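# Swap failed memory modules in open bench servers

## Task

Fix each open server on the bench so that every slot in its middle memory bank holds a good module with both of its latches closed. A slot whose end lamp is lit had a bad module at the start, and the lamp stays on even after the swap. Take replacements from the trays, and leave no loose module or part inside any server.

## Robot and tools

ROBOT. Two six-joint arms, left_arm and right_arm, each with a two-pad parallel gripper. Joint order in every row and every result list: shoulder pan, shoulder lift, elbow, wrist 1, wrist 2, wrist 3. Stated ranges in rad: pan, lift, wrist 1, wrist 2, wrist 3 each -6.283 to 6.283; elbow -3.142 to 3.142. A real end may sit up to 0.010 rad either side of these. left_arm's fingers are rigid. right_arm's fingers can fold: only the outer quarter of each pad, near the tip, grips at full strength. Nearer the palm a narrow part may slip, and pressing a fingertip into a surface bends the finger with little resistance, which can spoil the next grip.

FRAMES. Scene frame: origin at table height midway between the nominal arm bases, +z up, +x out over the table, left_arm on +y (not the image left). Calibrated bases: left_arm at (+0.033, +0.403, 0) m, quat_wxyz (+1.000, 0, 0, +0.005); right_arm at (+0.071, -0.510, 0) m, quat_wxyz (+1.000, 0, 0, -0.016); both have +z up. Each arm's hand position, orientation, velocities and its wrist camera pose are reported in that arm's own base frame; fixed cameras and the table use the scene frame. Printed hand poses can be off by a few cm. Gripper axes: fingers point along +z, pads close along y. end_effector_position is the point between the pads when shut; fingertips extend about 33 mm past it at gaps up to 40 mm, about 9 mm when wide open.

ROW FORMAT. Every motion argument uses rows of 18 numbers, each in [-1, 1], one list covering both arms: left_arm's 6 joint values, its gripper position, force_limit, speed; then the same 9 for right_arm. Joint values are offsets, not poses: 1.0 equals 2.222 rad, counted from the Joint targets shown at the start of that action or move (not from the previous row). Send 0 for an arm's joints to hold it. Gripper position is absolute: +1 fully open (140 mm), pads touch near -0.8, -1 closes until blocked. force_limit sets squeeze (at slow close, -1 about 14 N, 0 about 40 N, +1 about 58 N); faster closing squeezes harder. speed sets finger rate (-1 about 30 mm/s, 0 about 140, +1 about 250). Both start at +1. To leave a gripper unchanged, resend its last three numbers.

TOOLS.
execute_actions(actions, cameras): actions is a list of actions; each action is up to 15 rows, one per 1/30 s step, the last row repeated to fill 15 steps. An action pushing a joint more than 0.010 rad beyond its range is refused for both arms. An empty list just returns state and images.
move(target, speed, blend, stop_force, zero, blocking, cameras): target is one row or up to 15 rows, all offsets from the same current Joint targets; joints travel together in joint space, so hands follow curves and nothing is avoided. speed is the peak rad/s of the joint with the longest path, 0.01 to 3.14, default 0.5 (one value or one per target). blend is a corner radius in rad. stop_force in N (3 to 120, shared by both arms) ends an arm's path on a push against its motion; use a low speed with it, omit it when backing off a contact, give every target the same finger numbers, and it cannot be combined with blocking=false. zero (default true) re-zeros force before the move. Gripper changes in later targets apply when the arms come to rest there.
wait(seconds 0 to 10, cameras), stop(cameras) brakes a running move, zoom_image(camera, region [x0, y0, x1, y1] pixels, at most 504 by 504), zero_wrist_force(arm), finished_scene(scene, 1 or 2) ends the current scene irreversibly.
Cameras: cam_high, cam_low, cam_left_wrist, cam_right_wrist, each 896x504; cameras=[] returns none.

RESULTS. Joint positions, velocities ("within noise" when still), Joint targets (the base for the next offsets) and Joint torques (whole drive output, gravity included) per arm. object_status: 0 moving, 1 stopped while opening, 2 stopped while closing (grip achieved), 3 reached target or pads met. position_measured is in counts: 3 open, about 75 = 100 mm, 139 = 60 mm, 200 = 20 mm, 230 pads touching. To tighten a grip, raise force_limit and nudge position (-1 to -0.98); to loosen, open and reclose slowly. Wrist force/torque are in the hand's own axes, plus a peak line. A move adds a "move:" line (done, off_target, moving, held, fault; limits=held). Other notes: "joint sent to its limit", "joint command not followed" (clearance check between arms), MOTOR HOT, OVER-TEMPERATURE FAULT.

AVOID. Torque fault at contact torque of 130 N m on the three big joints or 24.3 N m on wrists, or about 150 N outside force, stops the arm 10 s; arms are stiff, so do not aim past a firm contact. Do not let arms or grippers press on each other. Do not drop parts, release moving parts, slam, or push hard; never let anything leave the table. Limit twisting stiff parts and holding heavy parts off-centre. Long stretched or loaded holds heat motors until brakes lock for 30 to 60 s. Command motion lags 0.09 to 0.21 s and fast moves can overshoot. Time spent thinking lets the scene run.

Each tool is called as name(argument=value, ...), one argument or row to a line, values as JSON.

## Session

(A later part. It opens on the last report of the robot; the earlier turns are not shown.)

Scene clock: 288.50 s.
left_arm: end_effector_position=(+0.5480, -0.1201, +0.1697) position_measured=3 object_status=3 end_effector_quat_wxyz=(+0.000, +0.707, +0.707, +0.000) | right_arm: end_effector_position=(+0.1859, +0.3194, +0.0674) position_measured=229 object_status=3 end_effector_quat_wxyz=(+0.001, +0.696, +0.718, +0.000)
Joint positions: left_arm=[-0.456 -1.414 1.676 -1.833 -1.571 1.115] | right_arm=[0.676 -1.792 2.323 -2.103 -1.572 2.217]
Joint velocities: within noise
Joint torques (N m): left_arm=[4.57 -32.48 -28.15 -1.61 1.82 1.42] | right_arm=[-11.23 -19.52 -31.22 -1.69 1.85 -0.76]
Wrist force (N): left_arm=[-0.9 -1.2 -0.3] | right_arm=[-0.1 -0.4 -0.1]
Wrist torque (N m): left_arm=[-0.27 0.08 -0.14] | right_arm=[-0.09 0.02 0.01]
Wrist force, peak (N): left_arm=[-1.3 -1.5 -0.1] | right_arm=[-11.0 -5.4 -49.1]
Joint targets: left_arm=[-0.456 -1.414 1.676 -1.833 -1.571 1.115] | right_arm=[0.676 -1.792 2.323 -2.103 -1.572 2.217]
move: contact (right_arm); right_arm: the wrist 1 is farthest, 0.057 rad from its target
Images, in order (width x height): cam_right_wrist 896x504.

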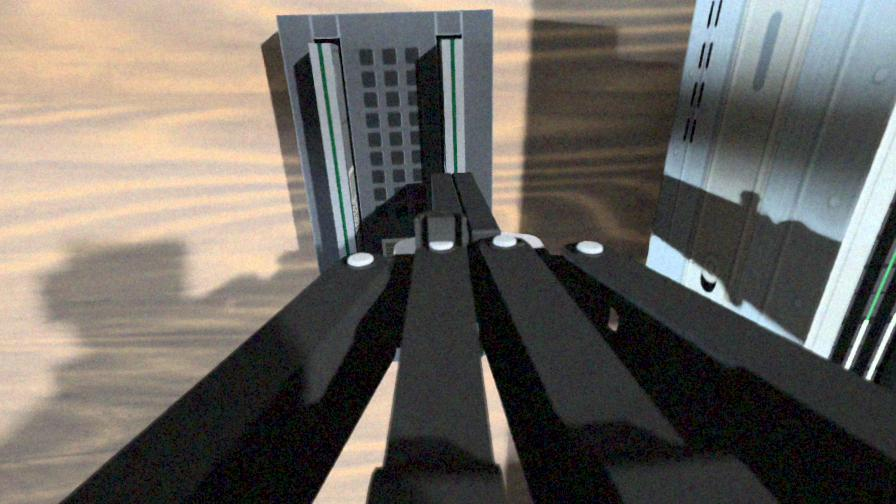

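move(
  target=[
    [0,0,0,0,0,0,1,-1,0.5,0,-0.0063,-0.0088,0.0156,0,0,-0.8,-1,0],
    [0,0,0,0,0,0,1,-1,0.5,0,-0.0063,-0.0088,0.0156,0,0,-0.45,-1,0],
    [0,0,0,0,0,0,1,-1,0.5,0,0.0063,0.0052,-0.011,0,0,-0.45,-1,0],
  ],
  speed=0.06,
  cameras=["cam_right_wrist"],
)

zoom_image(
  camera="cam_right_wrist",
  region=[340, 50, 560, 270],
)

Scene clock: 306.97 s.
left_arm: end_effector_position=(+0.5480, -0.1201, +0.1697) position_measured=3 object_status=3 end_effector_quat_wxyz=(+0.000, +0.707, +0.707, +0.000) | right_arm: end_effector_position=(+0.1861, +0.3196, +0.0601) position_measured=186 object_status=3 end_effector_quat_wxyz=(+0.001, +0.696, +0.718, +0.000)
Joint positions: left_arm=[-0.456 -1.414 1.676 -1.833 -1.571 1.115] | right_arm=[0.676 -1.778 2.335 -2.127 -1.572 2.217]
Joint velocities: within noise
Joint torques (N m): left_arm=[4.39 -32.56 -28.67 -2.42 1.65 1.39] | right_arm=[-10.61 -5.05 -8.51 -5.54 1.8 -0.77]
Wrist force (N): left_arm=[-1.3 -1.1 -0.1] | right_arm=[0.2 -0.5 -0.1]
Wrist torque (N m): left_arm=[-0.27 0.17 -0.15] | right_arm=[-0.10 -0.04 0.00]
Wrist force, peak (N): left_arm=[-1.6 -1.2 0.2] | right_arm=[0.5 -0.6 0.1]
Joint targets: left_arm=[-0.456 -1.414 1.676 -1.833 -1.571 1.115] | right_arm=[0.676 -1.778 2.335 -2.127 -1.572 2.217]
move: done
Images, in order (width x height): cam_right_wrist 896x504.

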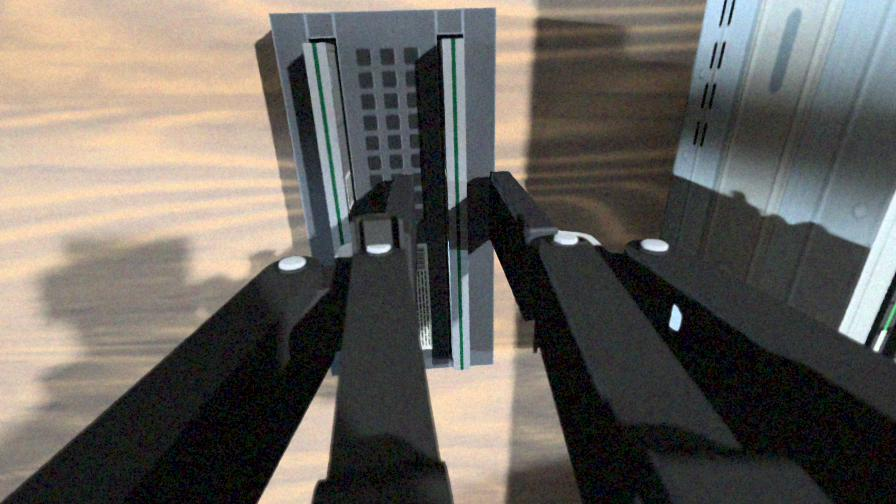

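Scaled by 2.291.

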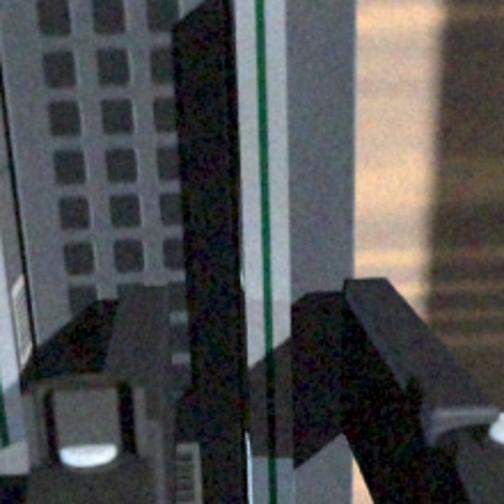

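move(
  target=[
    [0,0,0,0,0,0,1,-1,0.5,-0.0017,0.0014,-0.0011,-0.0005,0,-0.0018,-0.45,-1,0],
    [0,0,0,0,0,0,1,-1,0.5,-0.0017,0.0014,-0.0011,-0.0005,0,-0.0018,-1,0,-1],
  ],
  speed=0.05,
  cameras=["cam_right_wrist"],
)

zoom_image(
  camera="cam_right_wrist",
  region=[340, 50, 560, 270],
)

Scene clock: 313.50 s.
left_arm: end_effector_position=(+0.5480, -0.1201, +0.1697) position_measured=3 object_status=3 end_effector_quat_wxyz=(+0.000, +0.707, +0.707, +0.000) | right_arm: end_effector_position=(+0.1883, +0.3197, +0.0601) position_measured=222 object_status=0 end_effector_quat_wxyz=(+0.001, +0.696, +0.718, +0.000)
Joint positions: left_arm=[-0.456 -1.414 1.676 -1.833 -1.571 1.115] | right_arm=[0.672 -1.775 2.332 -2.129 -1.572 2.213]
Joint velocities: within noise
Joint torques (N m): left_arm=[3.66 -30.07 -28.45 -2.99 1.76 1.27] | right_arm=[-14.57 -4.89 -27.31 -5.02 1.73 -1.34]
Wrist force (N): left_arm=[-1.1 -1.1 0.3] | right_arm=[-2.4 -3.6 -12.2]
Wrist torque (N m): left_arm=[-0.25 0.11 -0.13] | right_arm=[0.09 -0.19 0.01]
Wrist force, peak (N): left_arm=[-1.3 -1.5 0.5] | right_arm=[-2.8 -3.4 -13.3]
Joint targets: left_arm=[-0.456 -1.414 1.676 -1.833 -1.571 1.115] | right_arm=[0.672 -1.775 2.332 -2.129 -1.572 2.213]
move: done
Images, in order (width x height): cam_right_wrist 896x504.

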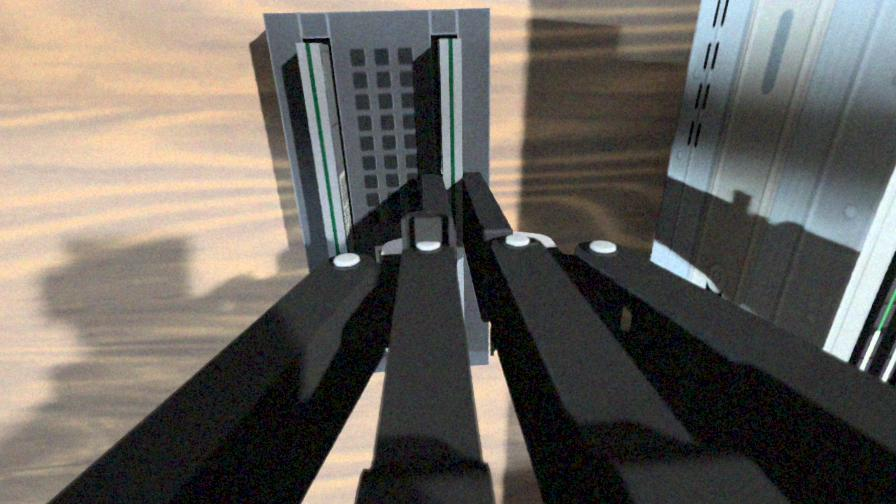

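Scaled by 2.291.

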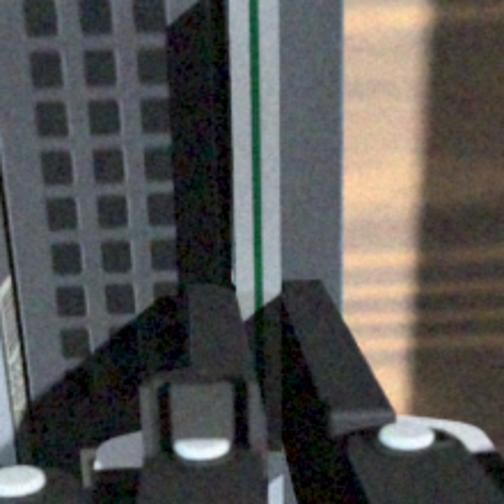

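move(
  target=[0,0,0,0,0,0,1,-1,0.5,0,-0.0319,-0.0412,0.0732,0,0,-1,0,-1],
  speed=0.1,
  cameras=["cam_right_wrist"],
)

zoom_image(
  camera="cam_right_wrist",
  region=[340, 50, 560, 270],
)

Scene clock: 319.83 s.
left_arm: end_effector_position=(+0.5480, -0.1201, +0.1697) position_measured=3 object_status=3 end_effector_quat_wxyz=(+0.000, +0.707, +0.707, +0.000) | right_arm: end_effector_position=(+0.1882, +0.3196, +0.1094) position_measured=222 object_status=2 end_effector_quat_wxyz=(+0.001, +0.696, +0.718, +0.000)
Joint positions: left_arm=[-0.456 -1.414 1.676 -1.833 -1.571 1.115] | right_arm=[0.672 -1.846 2.241 -1.966 -1.572 2.213]
Joint velocities: within noise
Joint torques (N m): left_arm=[3.68 -29.22 -28.92 -3.48 1.58 1.31] | right_arm=[-12.03 -18.77 -32.22 -0.36 1.82 -0.54]
Wrist force (N): left_arm=[-1.2 -0.9 0.1] | right_arm=[0.4 -0.4 0.4]
Wrist torque (N m): left_arm=[-0.21 0.13 -0.13] | right_arm=[-0.09 -0.08 0.01]
Wrist force, peak (N): left_arm=[-1.7 -1.2 0.0] | right_arm=[-2.6 -3.4 -12.8]
Joint targets: left_arm=[-0.456 -1.414 1.676 -1.833 -1.571 1.115] | right_arm=[0.672 -1.846 2.241 -1.966 -1.572 2.213]
move: done
Images, in order (width x height): cam_right_wrist 896x504.

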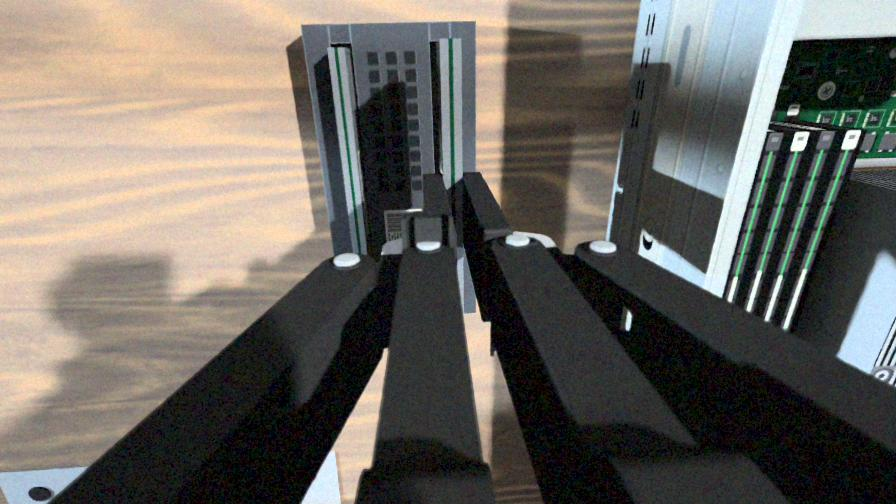

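Scaled by 2.291.

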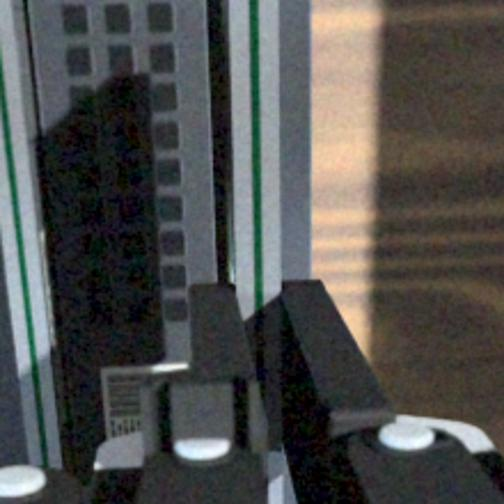

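move(
  target=[
    [0,0,0,0,0,0,-1,-1,0,0,-0.0277,-0.0774,0.1052,0,0,-1,0,-1],
    [-0.0946,0.0618,-0.0294,-0.0324,0,-0.8016,-1,-1,0,-0.1662,0.2252,-0.3151,0.09,0,-0.1618,-1,0,-1],
    [-0.0946,0.0618,-0.0294,-0.0324,0,-0.8016,-1,-1,0,-0.1662,0.2404,-0.2689,0.0286,0,-0.1618,-1,0,-1],
  ],
  speed=[0.2,0.45,0.1],
)

zoom_image(
  camera="cam_left_wrist",
  region=[350, 120, 570, 320],
)

zoom_image(
  camera="cam_right_wrist",
  region=[380, 30, 600, 230],
)

Scene clock: 341.20 s.
left_arm: end_effector_position=(+0.5491, -0.2618, +0.1297) position_measured=233 object_status=3 end_effector_quat_wxyz=(+0.000, +0.000, +1.000, +0.000) | right_arm: end_effector_position=(+0.5133, +0.2997, +0.1346) position_measured=222 object_status=2 end_effector_quat_wxyz=(+0.001, +0.700, +0.714, +0.000)
Joint positions: left_arm=[-0.666 -1.277 1.611 -1.905 -1.571 -0.666] | right_arm=[0.303 -1.312 1.643 -1.902 -1.572 1.853]
Joint velocities: within noise
Joint torques (N m): left_arm=[-9.06 -26.59 -29.08 -4.53 1.47 -1.55] | right_arm=[-14.86 -30.45 -10.27 -5.34 1.77 -1.48]
Wrist force (N): left_arm=[-1.7 -1.2 -0.3] | right_arm=[0.5 -0.4 0.4]
Wrist torque (N m): left_arm=[-0.28 0.23 -0.14] | right_arm=[-0.09 -0.10 0.02]
Wrist force, peak (N): left_arm=[-1.3 -1.8 0.0] | right_arm=[0.5 -0.7 0.8]
Joint targets: left_arm=[-0.666 -1.277 1.611 -1.905 -1.571 -0.666] | right_arm=[0.303 -1.312 1.643 -1.902 -1.572 1.853]
move: done

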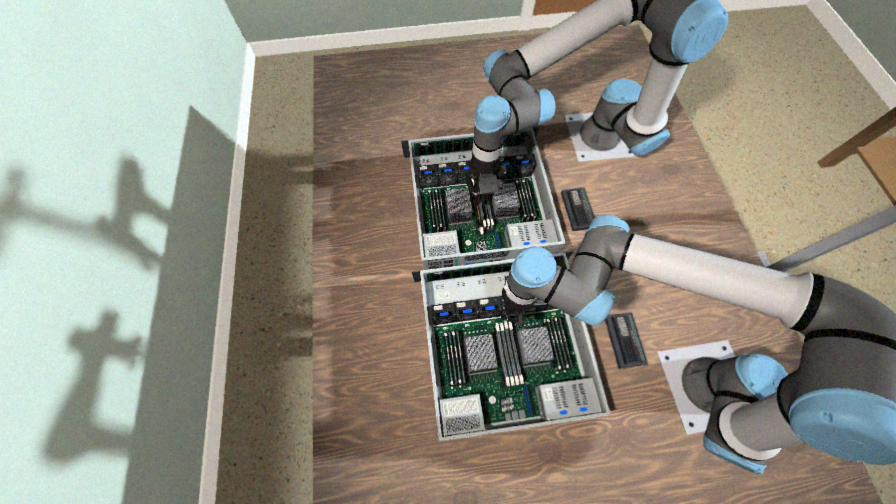

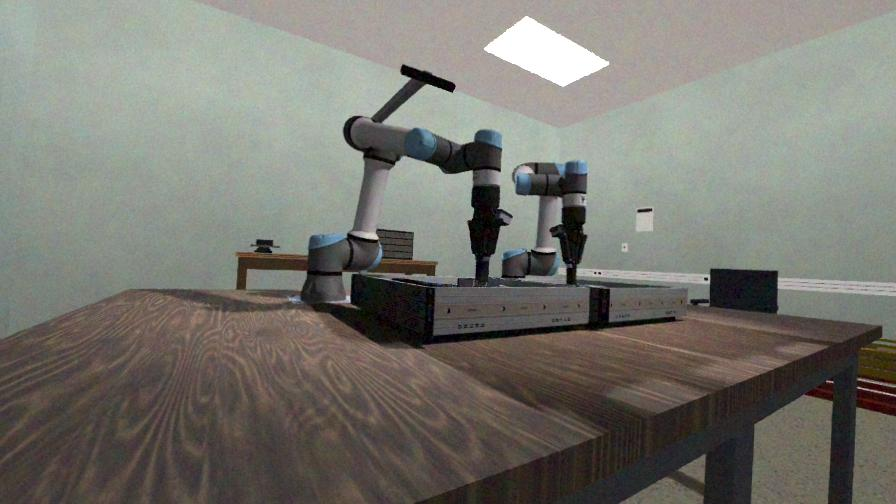

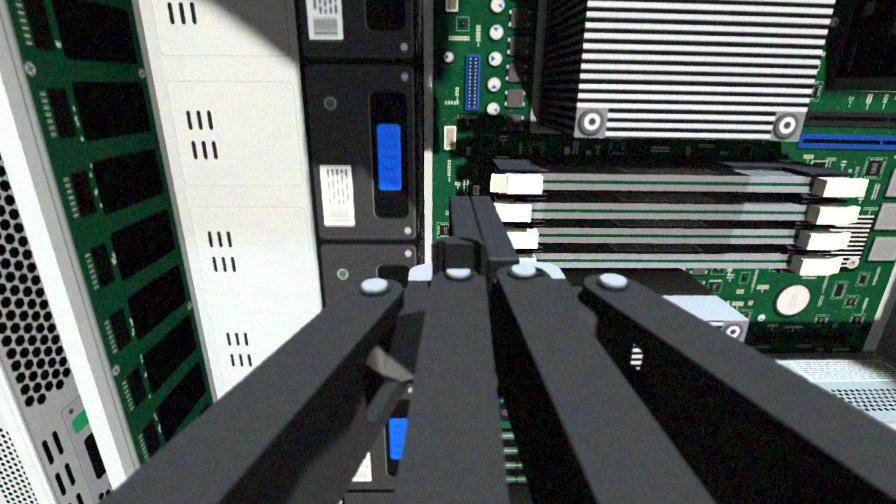

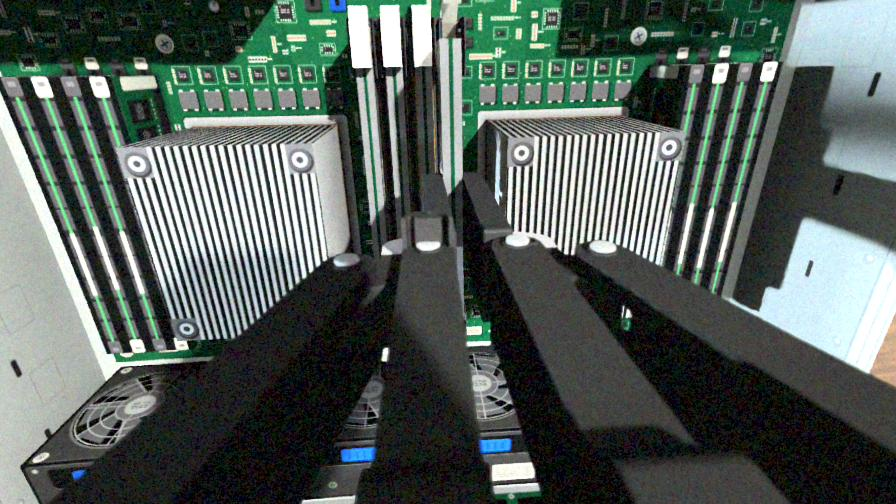

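Scaled by 2.291.

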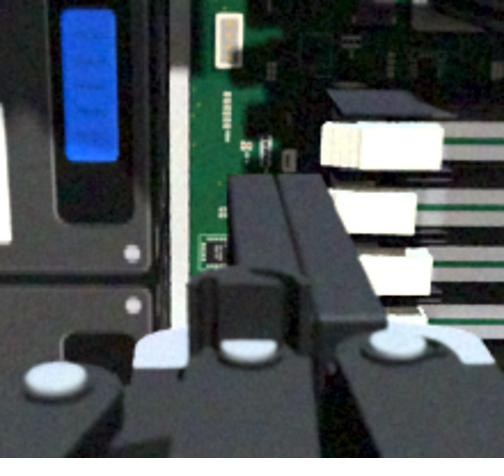

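Scaled by 2.291.

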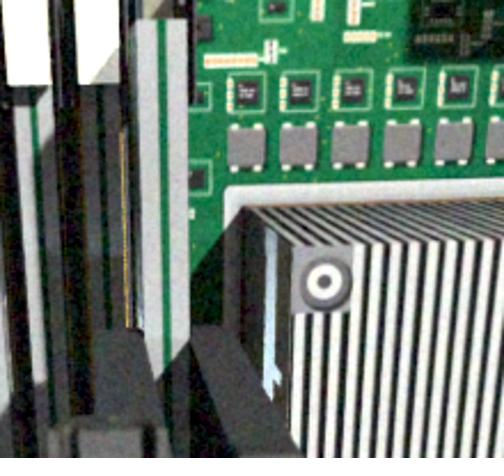

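move(
  target=[0,0.01616,0.02768,-0.04374,0,0,-1,-1,0,0,0,0,0,0,0,-1,0,-1],
  speed=0.05,
  stop_force=12,
)

Scene clock: 365.73 s.
left_arm: end_effector_position=(+0.5495, -0.2622, +0.1025) position_measured=233 object_status=3 end_effector_quat_wxyz=(+0.000, +0.000, +1.000, +0.000) | right_arm: end_effector_position=(+0.5133, +0.2997, +0.1345) position_measured=222 object_status=2 end_effector_quat_wxyz=(+0.001, +0.700, +0.714, +0.000)
Joint positions: left_arm=[-0.666 -1.253 1.652 -1.971 -1.571 -0.666] | right_arm=[0.303 -1.312 1.643 -1.902 -1.572 1.853]
Joint velocities: within noise
Joint torques (N m): left_arm=[10.22 -35.52 -25.25 0.66 1.48 -1.39] | right_arm=[-13.88 -30.97 -18.65 -4.65 1.76 -1.43]
Wrist force (N): left_arm=[0.7 -6.5 -9.5] | right_arm=[0.5 -0.2 0.2]
Wrist torque (N m): left_arm=[-0.05 0.12 -0.16] | right_arm=[-0.05 -0.11 0.02]
Wrist force, peak (N): left_arm=[5.0 -8.7 -26.0] | right_arm=[0.9 -0.5 0.5]
Joint targets: left_arm=[-0.666 -1.253 1.652 -1.971 -1.571 -0.666] | right_arm=[0.303 -1.312 1.643 -1.902 -1.572 1.853]
move: contact (left_arm); left_arm: the wrist 1 is farthest, 0.031 rad from its target

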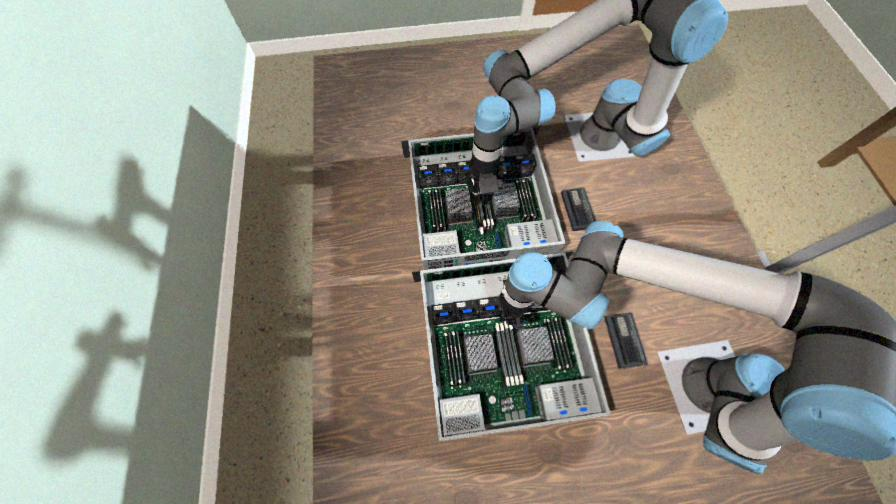

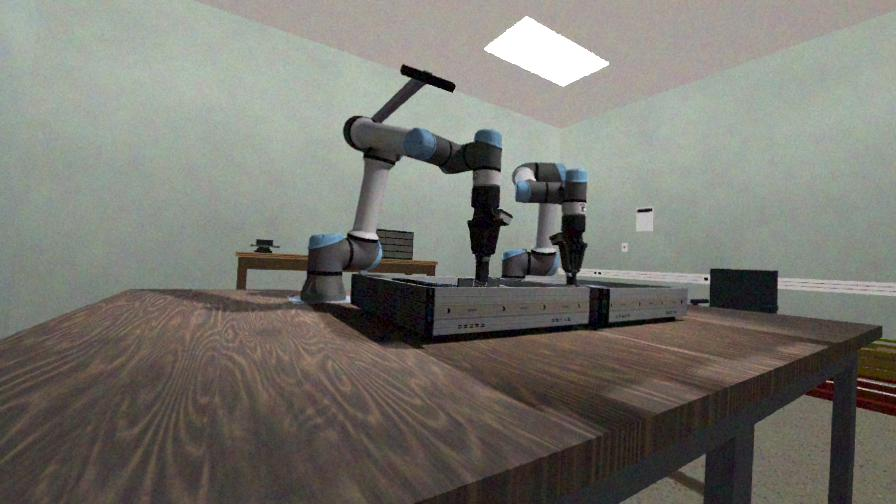

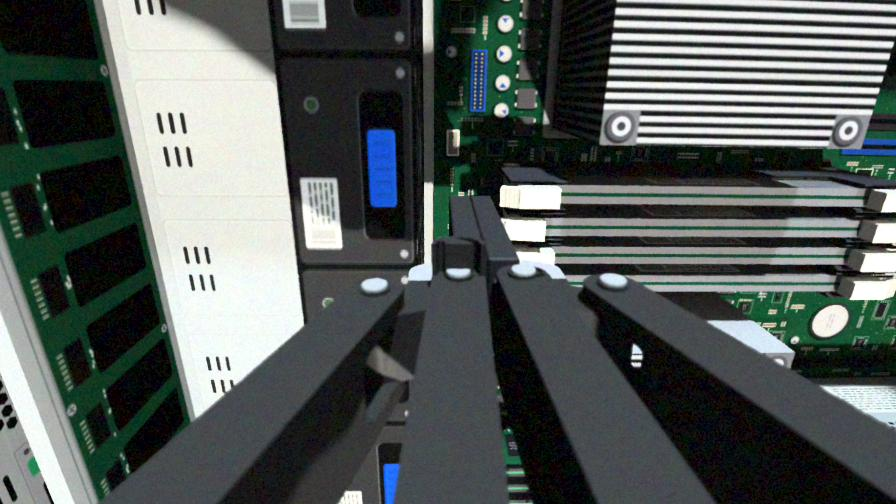

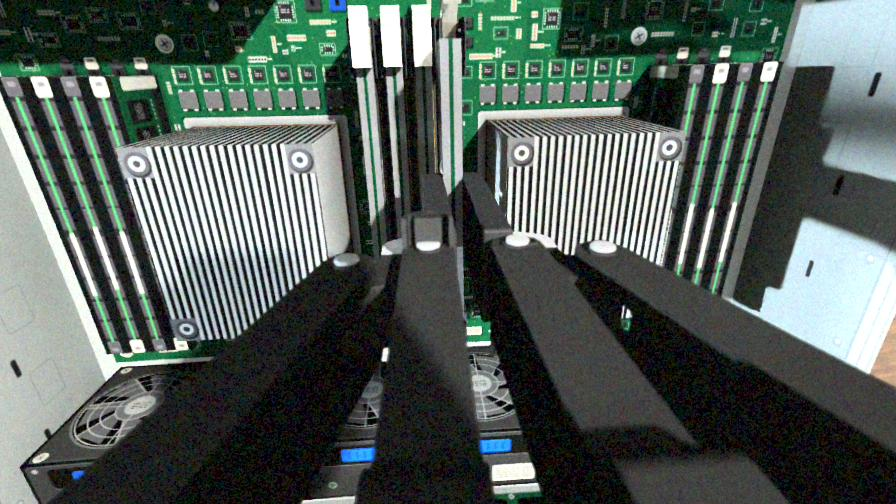

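zoom_image(
  camera="cam_left_wrist",
  region=[380, 150, 630, 320],
)

Scaled by 2.016.

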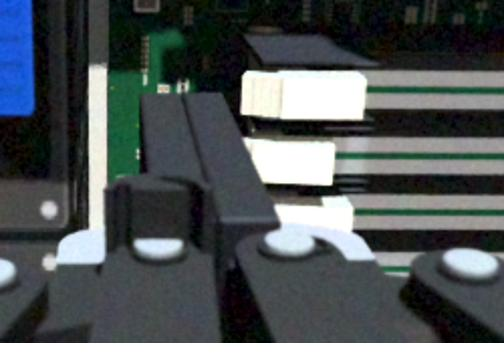

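move(
  target=[-0.00241,0.00079,-0.00328,0.00303,0,-0.00241,-1,-1,0,0,0,0,0,0,0,-1,0,-1],
  speed=0.05,
  cameras=[],
)

move(
  target=[0,0.00727,0.01128,-0.01854,0,0,-1,-1,0,0,0,0,0,0,0,-1,0,-1],
  speed=0.04,
  stop_force=10,
  cameras=["cam_left_wrist"],
)

Scene clock: 378.83 s.
left_arm: end_effector_position=(+0.5491, -0.2657, +0.1041) position_measured=233 object_status=3 end_effector_quat_wxyz=(+0.000, +0.000, +1.000, +0.000) | right_arm: end_effector_position=(+0.5133, +0.2997, +0.1345) position_measured=222 object_status=2 end_effector_quat_wxyz=(+0.001, +0.700, +0.714, +0.000)
Joint positions: left_arm=[-0.671 -1.251 1.645 -1.964 -1.571 -0.671] | right_arm=[0.303 -1.312 1.643 -1.902 -1.572 1.853]
Joint velocities: within noise
Joint torques (N m): left_arm=[-8.27 -29.14 -29.57 -0.53 1.44 -1.68] | right_arm=[-13.01 -31.62 -23.94 -4.11 1.71 -1.3]
Wrist force (N): left_arm=[-1.5 -1.3 0.0] | right_arm=[0.5 -0.3 0.4]
Wrist torque (N m): left_arm=[-0.31 0.21 -0.13] | right_arm=[-0.08 -0.10 0.01]
Wrist force, peak (N): left_arm=[0.2 -7.0 -10.3] | right_arm=[0.6 -0.7 0.4]
Joint targets: left_arm=[-0.671 -1.251 1.645 -1.964 -1.571 -0.671] | right_arm=[0.303 -1.312 1.643 -1.902 -1.572 1.853]
move: done
No camera images: "cameras" was empty.

Scene clock: 380.80 s.
left_arm: end_effector_position=(+0.5490, -0.2659, +0.0871) position_measured=233 object_status=3 end_effector_quat_wxyz=(+0.000, +0.000, +1.000, +0.000) | right_arm: end_effector_position=(+0.5133, +0.2997, +0.1345) position_measured=222 object_status=2 end_effector_quat_wxyz=(+0.001, +0.700, +0.714, +0.000)
Joint positions: left_arm=[-0.671 -1.235 1.67 -2.005 -1.571 -0.671] | right_arm=[0.303 -1.312 1.643 -1.902 -1.572 1.853]
Joint velocities: within noise
Joint torques (N m): left_arm=[-7.79 -27.37 -16.39 -4.44 1.4 -1.47] | right_arm=[-12.8 -31.8 -27.11 -3.89 1.78 -1.34]
Wrist force (N): left_arm=[-1.4 -1.1 -0.2] | right_arm=[0.2 -0.3 0.2]
Wrist torque (N m): left_arm=[-0.27 0.20 -0.14] | right_arm=[-0.07 -0.06 0.01]
Wrist force, peak (N): left_arm=[-1.8 -1.5 0.2] | right_arm=[0.6 -0.6 0.7]
Joint targets: left_arm=[-0.671 -1.235 1.670 -2.005 -1.571 -0.671] | right_arm=[0.303 -1.312 1.643 -1.902 -1.572 1.853]
move: done
Images, in order (width x height): cam_left_wrist 896x504.

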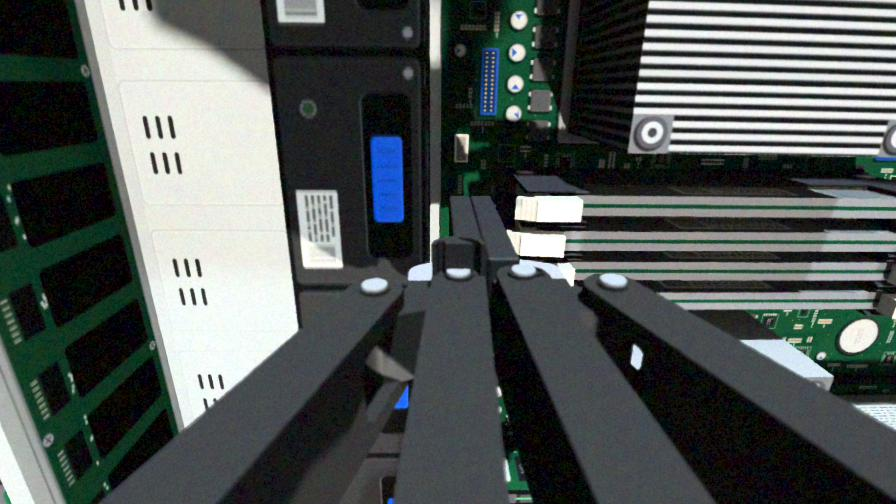

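move(
  target=[0.00657,-0.00471,0.00637,-0.00203,0,0.00657,-1,-1,0,0,0,0,0,0,0,-1,0,-1],
  speed=0.01,
  stop_force=40,
  cameras=["cam_left_wrist"],
)

Scene clock: 389.67 s.
left_arm: end_effector_position=(+0.5492, -0.2572, +0.0873) position_measured=233 object_status=3 end_effector_quat_wxyz=(+0.000, +0.000, +1.000, +0.000) | right_arm: end_effector_position=(+0.5133, +0.2997, +0.1345) position_measured=222 object_status=2 end_effector_quat_wxyz=(+0.001, +0.700, +0.714, +0.000)
Joint positions: left_arm=[-0.659 -1.243 1.681 -2.009 -1.571 -0.659] | right_arm=[0.303 -1.312 1.643 -1.902 -1.572 1.853]
Joint velocities: within noise
Joint torques (N m): left_arm=[13.57 -34.08 -22.33 5.93 11.24 -1.52] | right_arm=[-12.01 -32.82 -31.57 -3.21 1.73 -1.29]
Wrist force (N): left_arm=[-2.6 -39.7 11.6] | right_arm=[0.6 -0.4 0.5]
Wrist torque (N m): left_arm=[0.91 0.20 -0.02] | right_arm=[-0.10 -0.12 0.01]
Wrist force, peak (N): left_arm=[-2.2 -46.0 12.8] | right_arm=[0.6 -0.7 0.6]
Joint targets: left_arm=[-0.659 -1.243 1.681 -2.009 -1.571 -0.659] | right_arm=[0.303 -1.312 1.643 -1.902 -1.572 1.853]
move: contact (left_arm)
Images, in order (width x height): cam_left_wrist 896x504.

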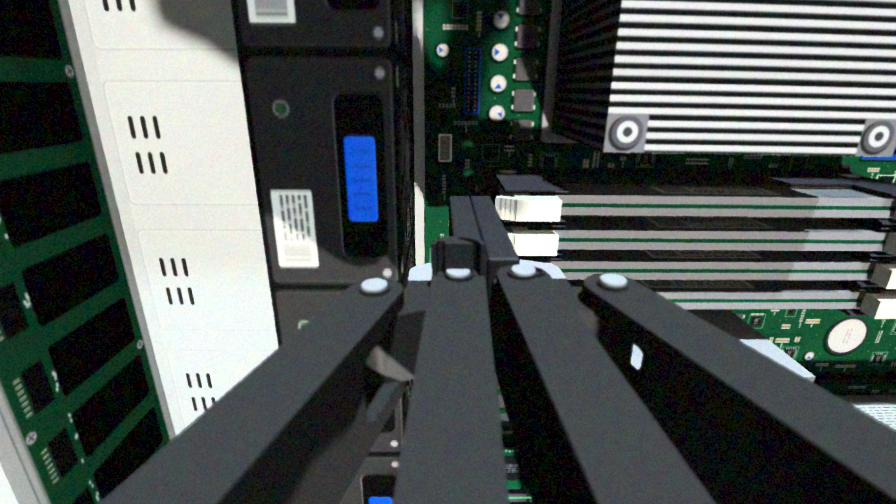

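move(
  target=[
    [-0.0054,0.0036,-0.00495,0.0018,0,-0.0054,-1,-1,0,0,0,0,0,0,0,-1,0,-1],
    [-0.00315,-0.0153,-0.0315,0.0468,0,-0.00315,-1,-1,0,0,0,0,0,0,0,-1,0,-1],
  ],
  speed=0.1,
  cameras=["cam_left_wrist","cam_right_wrist"],
)

zoom_image(
  camera="cam_left_wrist",
  region=[420, 140, 670, 300],
)

zoom_image(
  camera="cam_right_wrist",
  region=[330, 0, 530, 200],
)

Scene clock: 396.93 s.
left_arm: end_effector_position=(+0.5486, -0.2621, +0.1294) position_measured=233 object_status=3 end_effector_quat_wxyz=(+0.000, +0.000, +1.000, +0.000) | right_arm: end_effector_position=(+0.5133, +0.2997, +0.1345) position_measured=222 object_status=2 end_effector_quat_wxyz=(+0.001, +0.700, +0.714, +0.000)
Joint positions: left_arm=[-0.666 -1.277 1.612 -1.906 -1.571 -0.666] | right_arm=[0.303 -1.312 1.643 -1.902 -1.572 1.853]
Joint velocities: within noise
Joint torques (N m): left_arm=[5.08 -40.1 -29.76 -0.78 -1.8 1.62] | right_arm=[-11.28 -33.93 -31.5 -2.63 1.8 -1.2]
Wrist force (N): left_arm=[-1.2 -4.5 2.5] | right_arm=[0.3 -0.5 0.2]
Wrist torque (N m): left_arm=[-0.99 0.12 -0.14] | right_arm=[-0.12 -0.07 0.02]
Wrist force, peak (N): left_arm=[-2.4 -40.5 11.6] | right_arm=[0.7 -0.3 0.6]
Joint targets: left_arm=[-0.666 -1.277 1.611 -1.905 -1.571 -0.666] | right_arm=[0.303 -1.312 1.643 -1.902 -1.572 1.853]
move: done
Images, in order (width x height): cam_left_wrist 896x504, cam_right_wrist 896x504.

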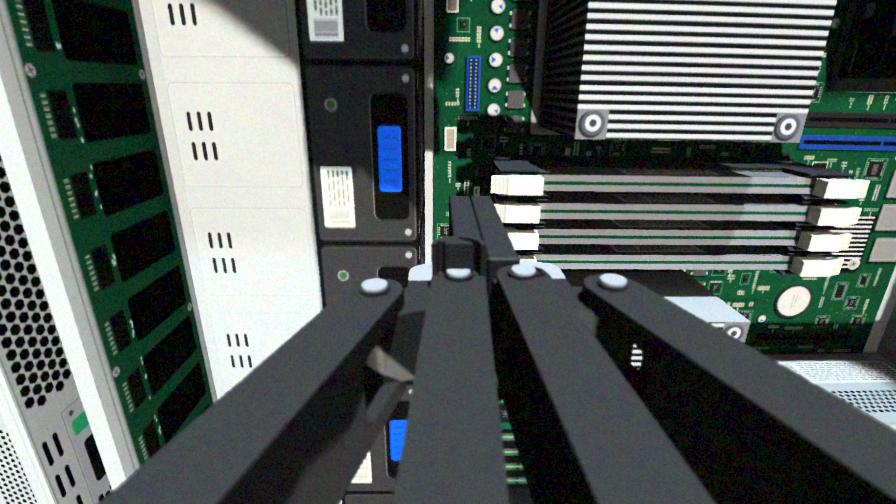

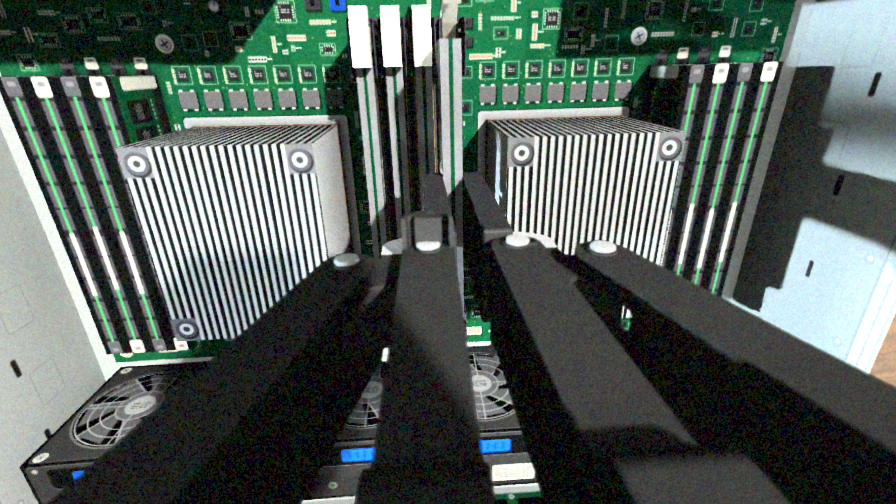

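Scaled by 2.016.

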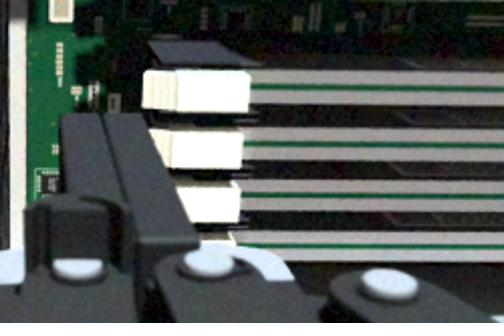

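Scaled by 2.520.

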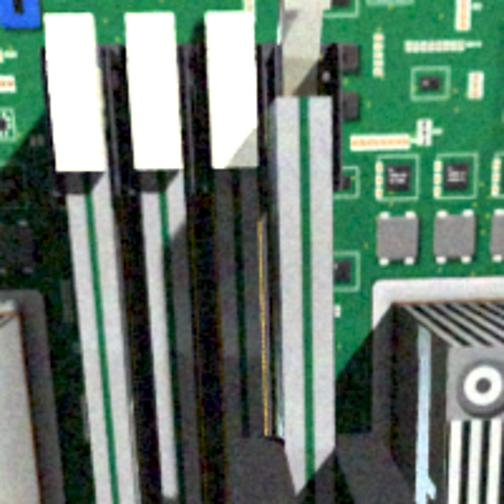

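move(
  target=[0,0,0,0,0,0,-1,-1,0,-0.00092,0.01083,0.01437,-0.02511,0,-0.00056,-1,0,-1],
  speed=0.05,
  stop_force=6,
  cameras=["cam_right_wrist"],
)

zoom_image(
  camera="cam_right_wrist",
  region=[330, 0, 530, 200],
)

Scene clock: 413.30 s.
left_arm: end_effector_position=(+0.5486, -0.2620, +0.1295) position_measured=233 object_status=3 end_effector_quat_wxyz=(+0.000, +0.000, +1.000, +0.000) | right_arm: end_effector_position=(+0.5147, +0.2995, +0.1236) position_measured=222 object_status=2 end_effector_quat_wxyz=(+0.001, +0.700, +0.714, +0.000)
Joint positions: left_arm=[-0.666 -1.277 1.611 -1.905 -1.571 -0.666] | right_arm=[0.302 -1.301 1.658 -1.928 -1.572 1.852]
Joint velocities: within noise
Joint torques (N m): left_arm=[5.36 -38.56 -22.45 -1.23 -0.17 1.51] | right_arm=[12.99 -45.61 -32.98 -2.72 1.69 0.95]
Wrist force (N): left_arm=[-0.9 -4.7 2.7] | right_arm=[0.4 -0.3 0.4]
Wrist torque (N m): left_arm=[-1.02 0.07 -0.13] | right_arm=[-0.07 -0.09 0.01]
Wrist force, peak (N): left_arm=[-0.8 -5.2 2.8] | right_arm=[-2.0 -2.9 -33.3]
Joint targets: left_arm=[-0.666 -1.277 1.611 -1.905 -1.571 -0.666] | right_arm=[0.302 -1.301 1.658 -1.928 -1.572 1.852]
move: contact (right_arm); right_arm: the wrist 1 is farthest, 0.029 rad from its target
Images, in order (width x height): cam_right_wrist 896x504.

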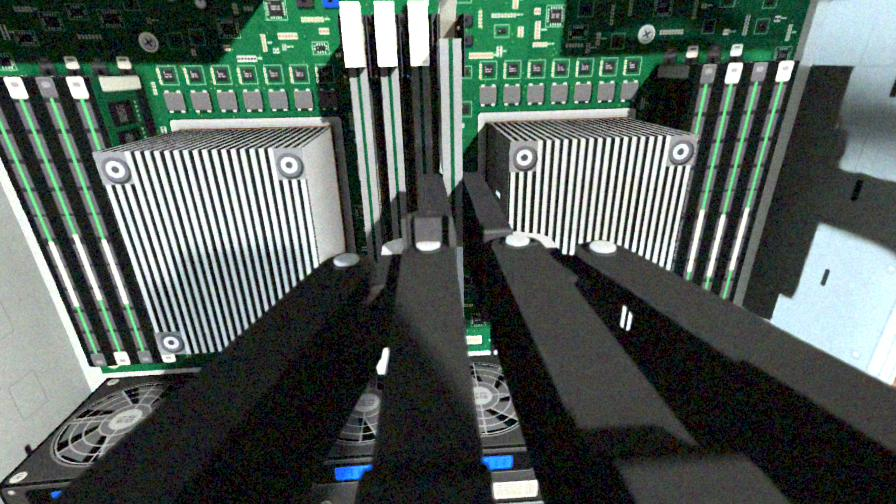

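Scaled by 2.520.

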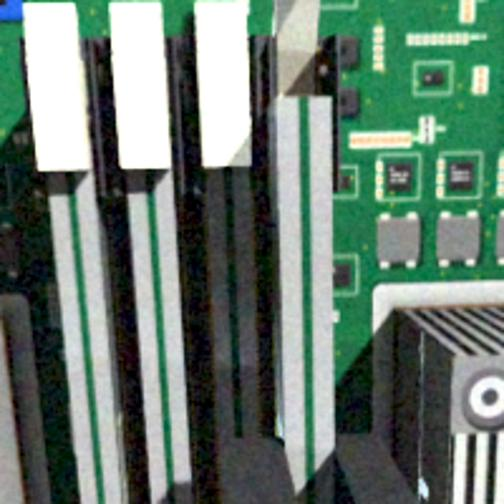

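move(
  target=[0,0,0,0,0,0,-1,-1,0,-0.0004,0.00585,0.0079,-0.0138,0,-0.0003,-1,0,-1],
  speed=0.01,
  stop_force=10,
  cameras=["cam_right_wrist"],
)

zoom_image(
  camera="cam_right_wrist",
  region=[400, 0, 490, 60],
)

zoom_image(
  camera="cam_right_wrist",
  region=[340, 240, 540, 400],
)

Scene clock: 429.30 s.
left_arm: end_effector_position=(+0.5486, -0.2620, +0.1295) position_measured=233 object_status=3 end_effector_quat_wxyz=(+0.000, +0.000, +1.000, +0.000) | right_arm: end_effector_position=(+0.5148, +0.2996, +0.1233) position_measured=222 object_status=2 end_effector_quat_wxyz=(+0.001, +0.700, +0.714, +0.000)
Joint positions: left_arm=[-0.666 -1.277 1.611 -1.905 -1.571 -0.666] | right_arm=[0.302 -1.3 1.659 -1.93 -1.572 1.852]
Joint velocities: within noise
Joint torques (N m): left_arm=[6.15 -37.66 -16.18 -1.49 1.17 1.48] | right_arm=[9.76 -37.26 -28.97 -0.38 1.73 0.26]
Wrist force (N): left_arm=[-1.0 -4.5 2.8] | right_arm=[0.2 -1.3 -10.7]
Wrist torque (N m): left_arm=[-0.98 0.08 -0.13] | right_arm=[-0.02 -0.06 0.02]
Wrist force, peak (N): left_arm=[-1.0 -5.2 3.1] | right_arm=[-0.8 -1.5 -20.4]
Joint targets: left_arm=[-0.666 -1.277 1.611 -1.905 -1.571 -0.666] | right_arm=[0.302 -1.300 1.659 -1.930 -1.572 1.852]
move: contact (right_arm); right_arm: the wrist 1 is farthest, 0.029 rad from its target
Images, in order (width x height): cam_right_wrist 896x504.

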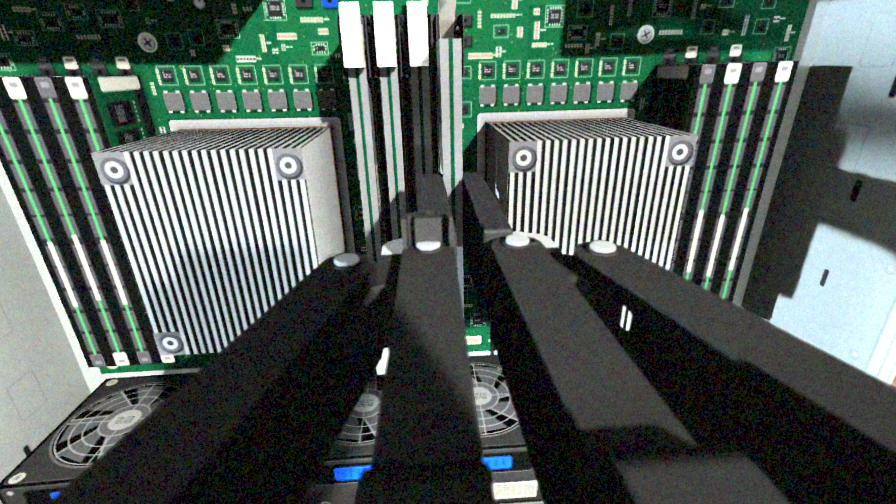

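Scaled by 5.600.

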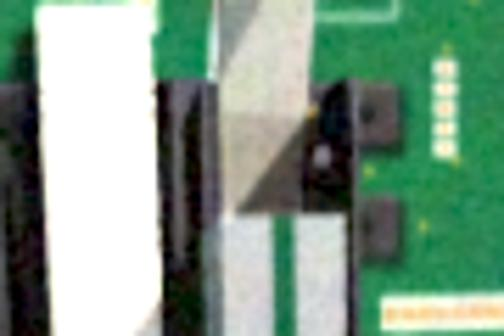

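Scaled by 2.520.

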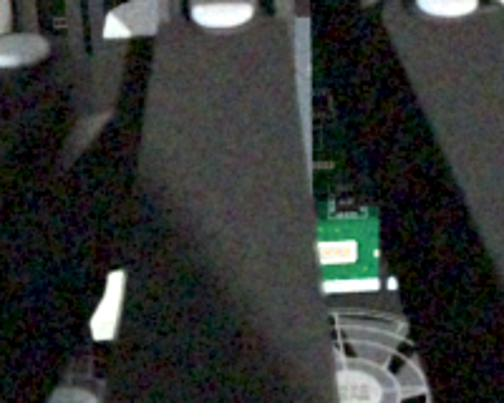

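move(
  target=[0,0,0,0,0,0,-1,-1,0,-0.00059,-0.00057,-0.00463,0.00528,0,0.00338,-1,0,-1],
  speed=0.03,
  cameras=["cam_right_wrist"],
)

zoom_image(
  camera="cam_right_wrist",
  region=[400, 0, 500, 180],
)

Scene clock: 452.50 s.
left_arm: end_effector_position=(+0.5486, -0.2620, +0.1295) position_measured=233 object_status=3 end_effector_quat_wxyz=(+0.000, +0.000, +1.000, +0.000) | right_arm: end_effector_position=(+0.5162, +0.2992, +0.1276) position_measured=222 object_status=2 end_effector_quat_wxyz=(+0.001, +0.703, +0.711, +0.000)
Joint positions: left_arm=[-0.666 -1.277 1.611 -1.905 -1.571 -0.666] | right_arm=[0.301 -1.301 1.649 -1.918 -1.572 1.86]
Joint velocities: within noise
Joint torques (N m): left_arm=[5.13 -38.82 -17.92 -2.26 1.22 1.34] | right_arm=[-14.93 -46.1 -33.21 -0.22 1.66 1.15]
Wrist force (N): left_arm=[-1.1 -4.9 2.6] | right_arm=[0.5 -0.3 0.5]
Wrist torque (N m): left_arm=[-1.07 0.11 -0.13] | right_arm=[-0.06 -0.12 0.02]
Wrist force, peak (N): left_arm=[-0.9 -5.3 2.8] | right_arm=[0.6 -1.1 -11.0]
Joint targets: left_arm=[-0.666 -1.277 1.611 -1.905 -1.571 -0.666] | right_arm=[0.301 -1.301 1.648 -1.918 -1.572 1.860]
move: done
Images, in order (width x height): cam_right_wrist 896x504.

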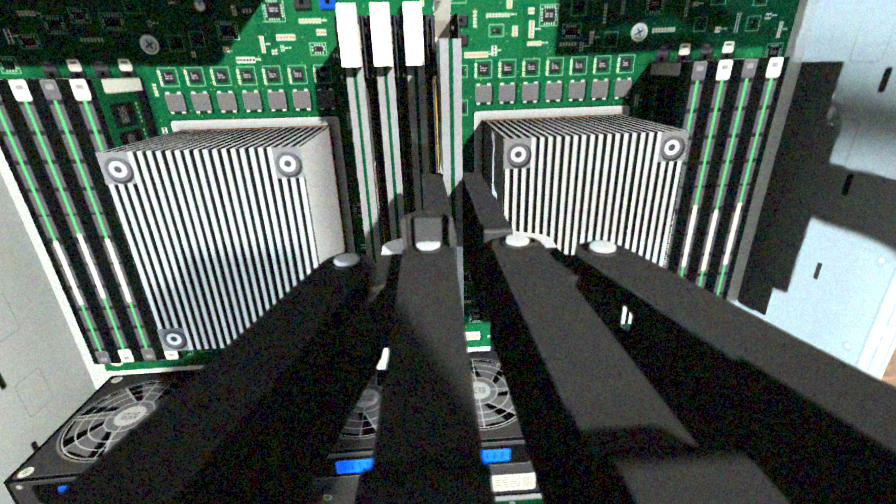

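Scaled by 2.800.

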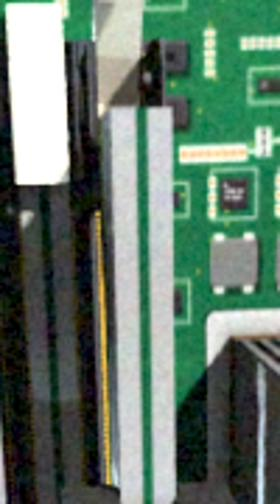

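move(
  target=[0,0,0,0,0,0,-1,-1,0,0,0.00612,0.01163,-0.01775,0,0,-1,0,-1],
  speed=0.012,
  stop_force=8,
  cameras=["cam_right_wrist"],
)

zoom_image(
  camera="cam_right_wrist",
  region=[400, 0, 500, 180],
)

Scene clock: 460.57 s.
left_arm: end_effector_position=(+0.5486, -0.2620, +0.1295) position_measured=233 object_status=3 end_effector_quat_wxyz=(+0.000, +0.000, +1.000, +0.000) | right_arm: end_effector_position=(+0.5163, +0.2992, +0.1214) position_measured=222 object_status=2 end_effector_quat_wxyz=(+0.001, +0.703, +0.711, +0.000)
Joint positions: left_arm=[-0.666 -1.277 1.611 -1.905 -1.571 -0.666] | right_arm=[0.301 -1.296 1.659 -1.934 -1.572 1.86]
Joint velocities: within noise
Joint torques (N m): left_arm=[4.03 -35.53 -17.35 -2.74 0.99 1.4] | right_arm=[-12.71 -43.78 -29.49 0.4 1.66 1.17]
Wrist force (N): left_arm=[-1.1 -4.6 2.6] | right_arm=[0.8 4.1 -1.2]
Wrist torque (N m): left_arm=[-1.00 0.12 -0.13] | right_arm=[-0.38 -0.02 -0.35]
Wrist force, peak (N): left_arm=[-1.0 -5.2 2.9] | right_arm=[-0.6 4.6 -10.5]
Joint targets: left_arm=[-0.666 -1.277 1.611 -1.905 -1.571 -0.666] | right_arm=[0.301 -1.296 1.659 -1.934 -1.572 1.860]
move: contact (right_arm); right_arm: the wrist 1 is farthest, 0.024 rad from its target
Images, in order (width x height): cam_right_wrist 896x504.

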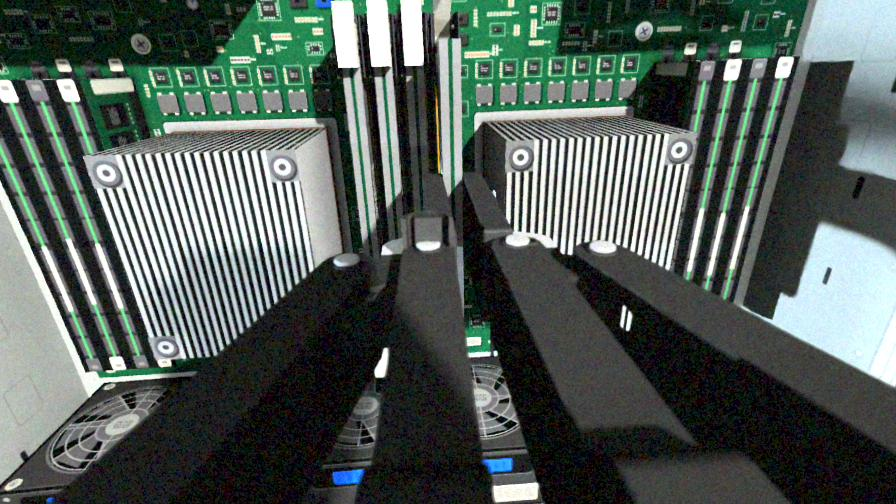

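Scaled by 2.800.

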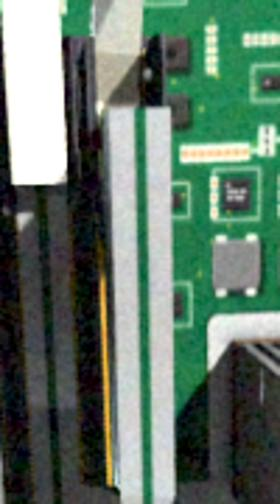

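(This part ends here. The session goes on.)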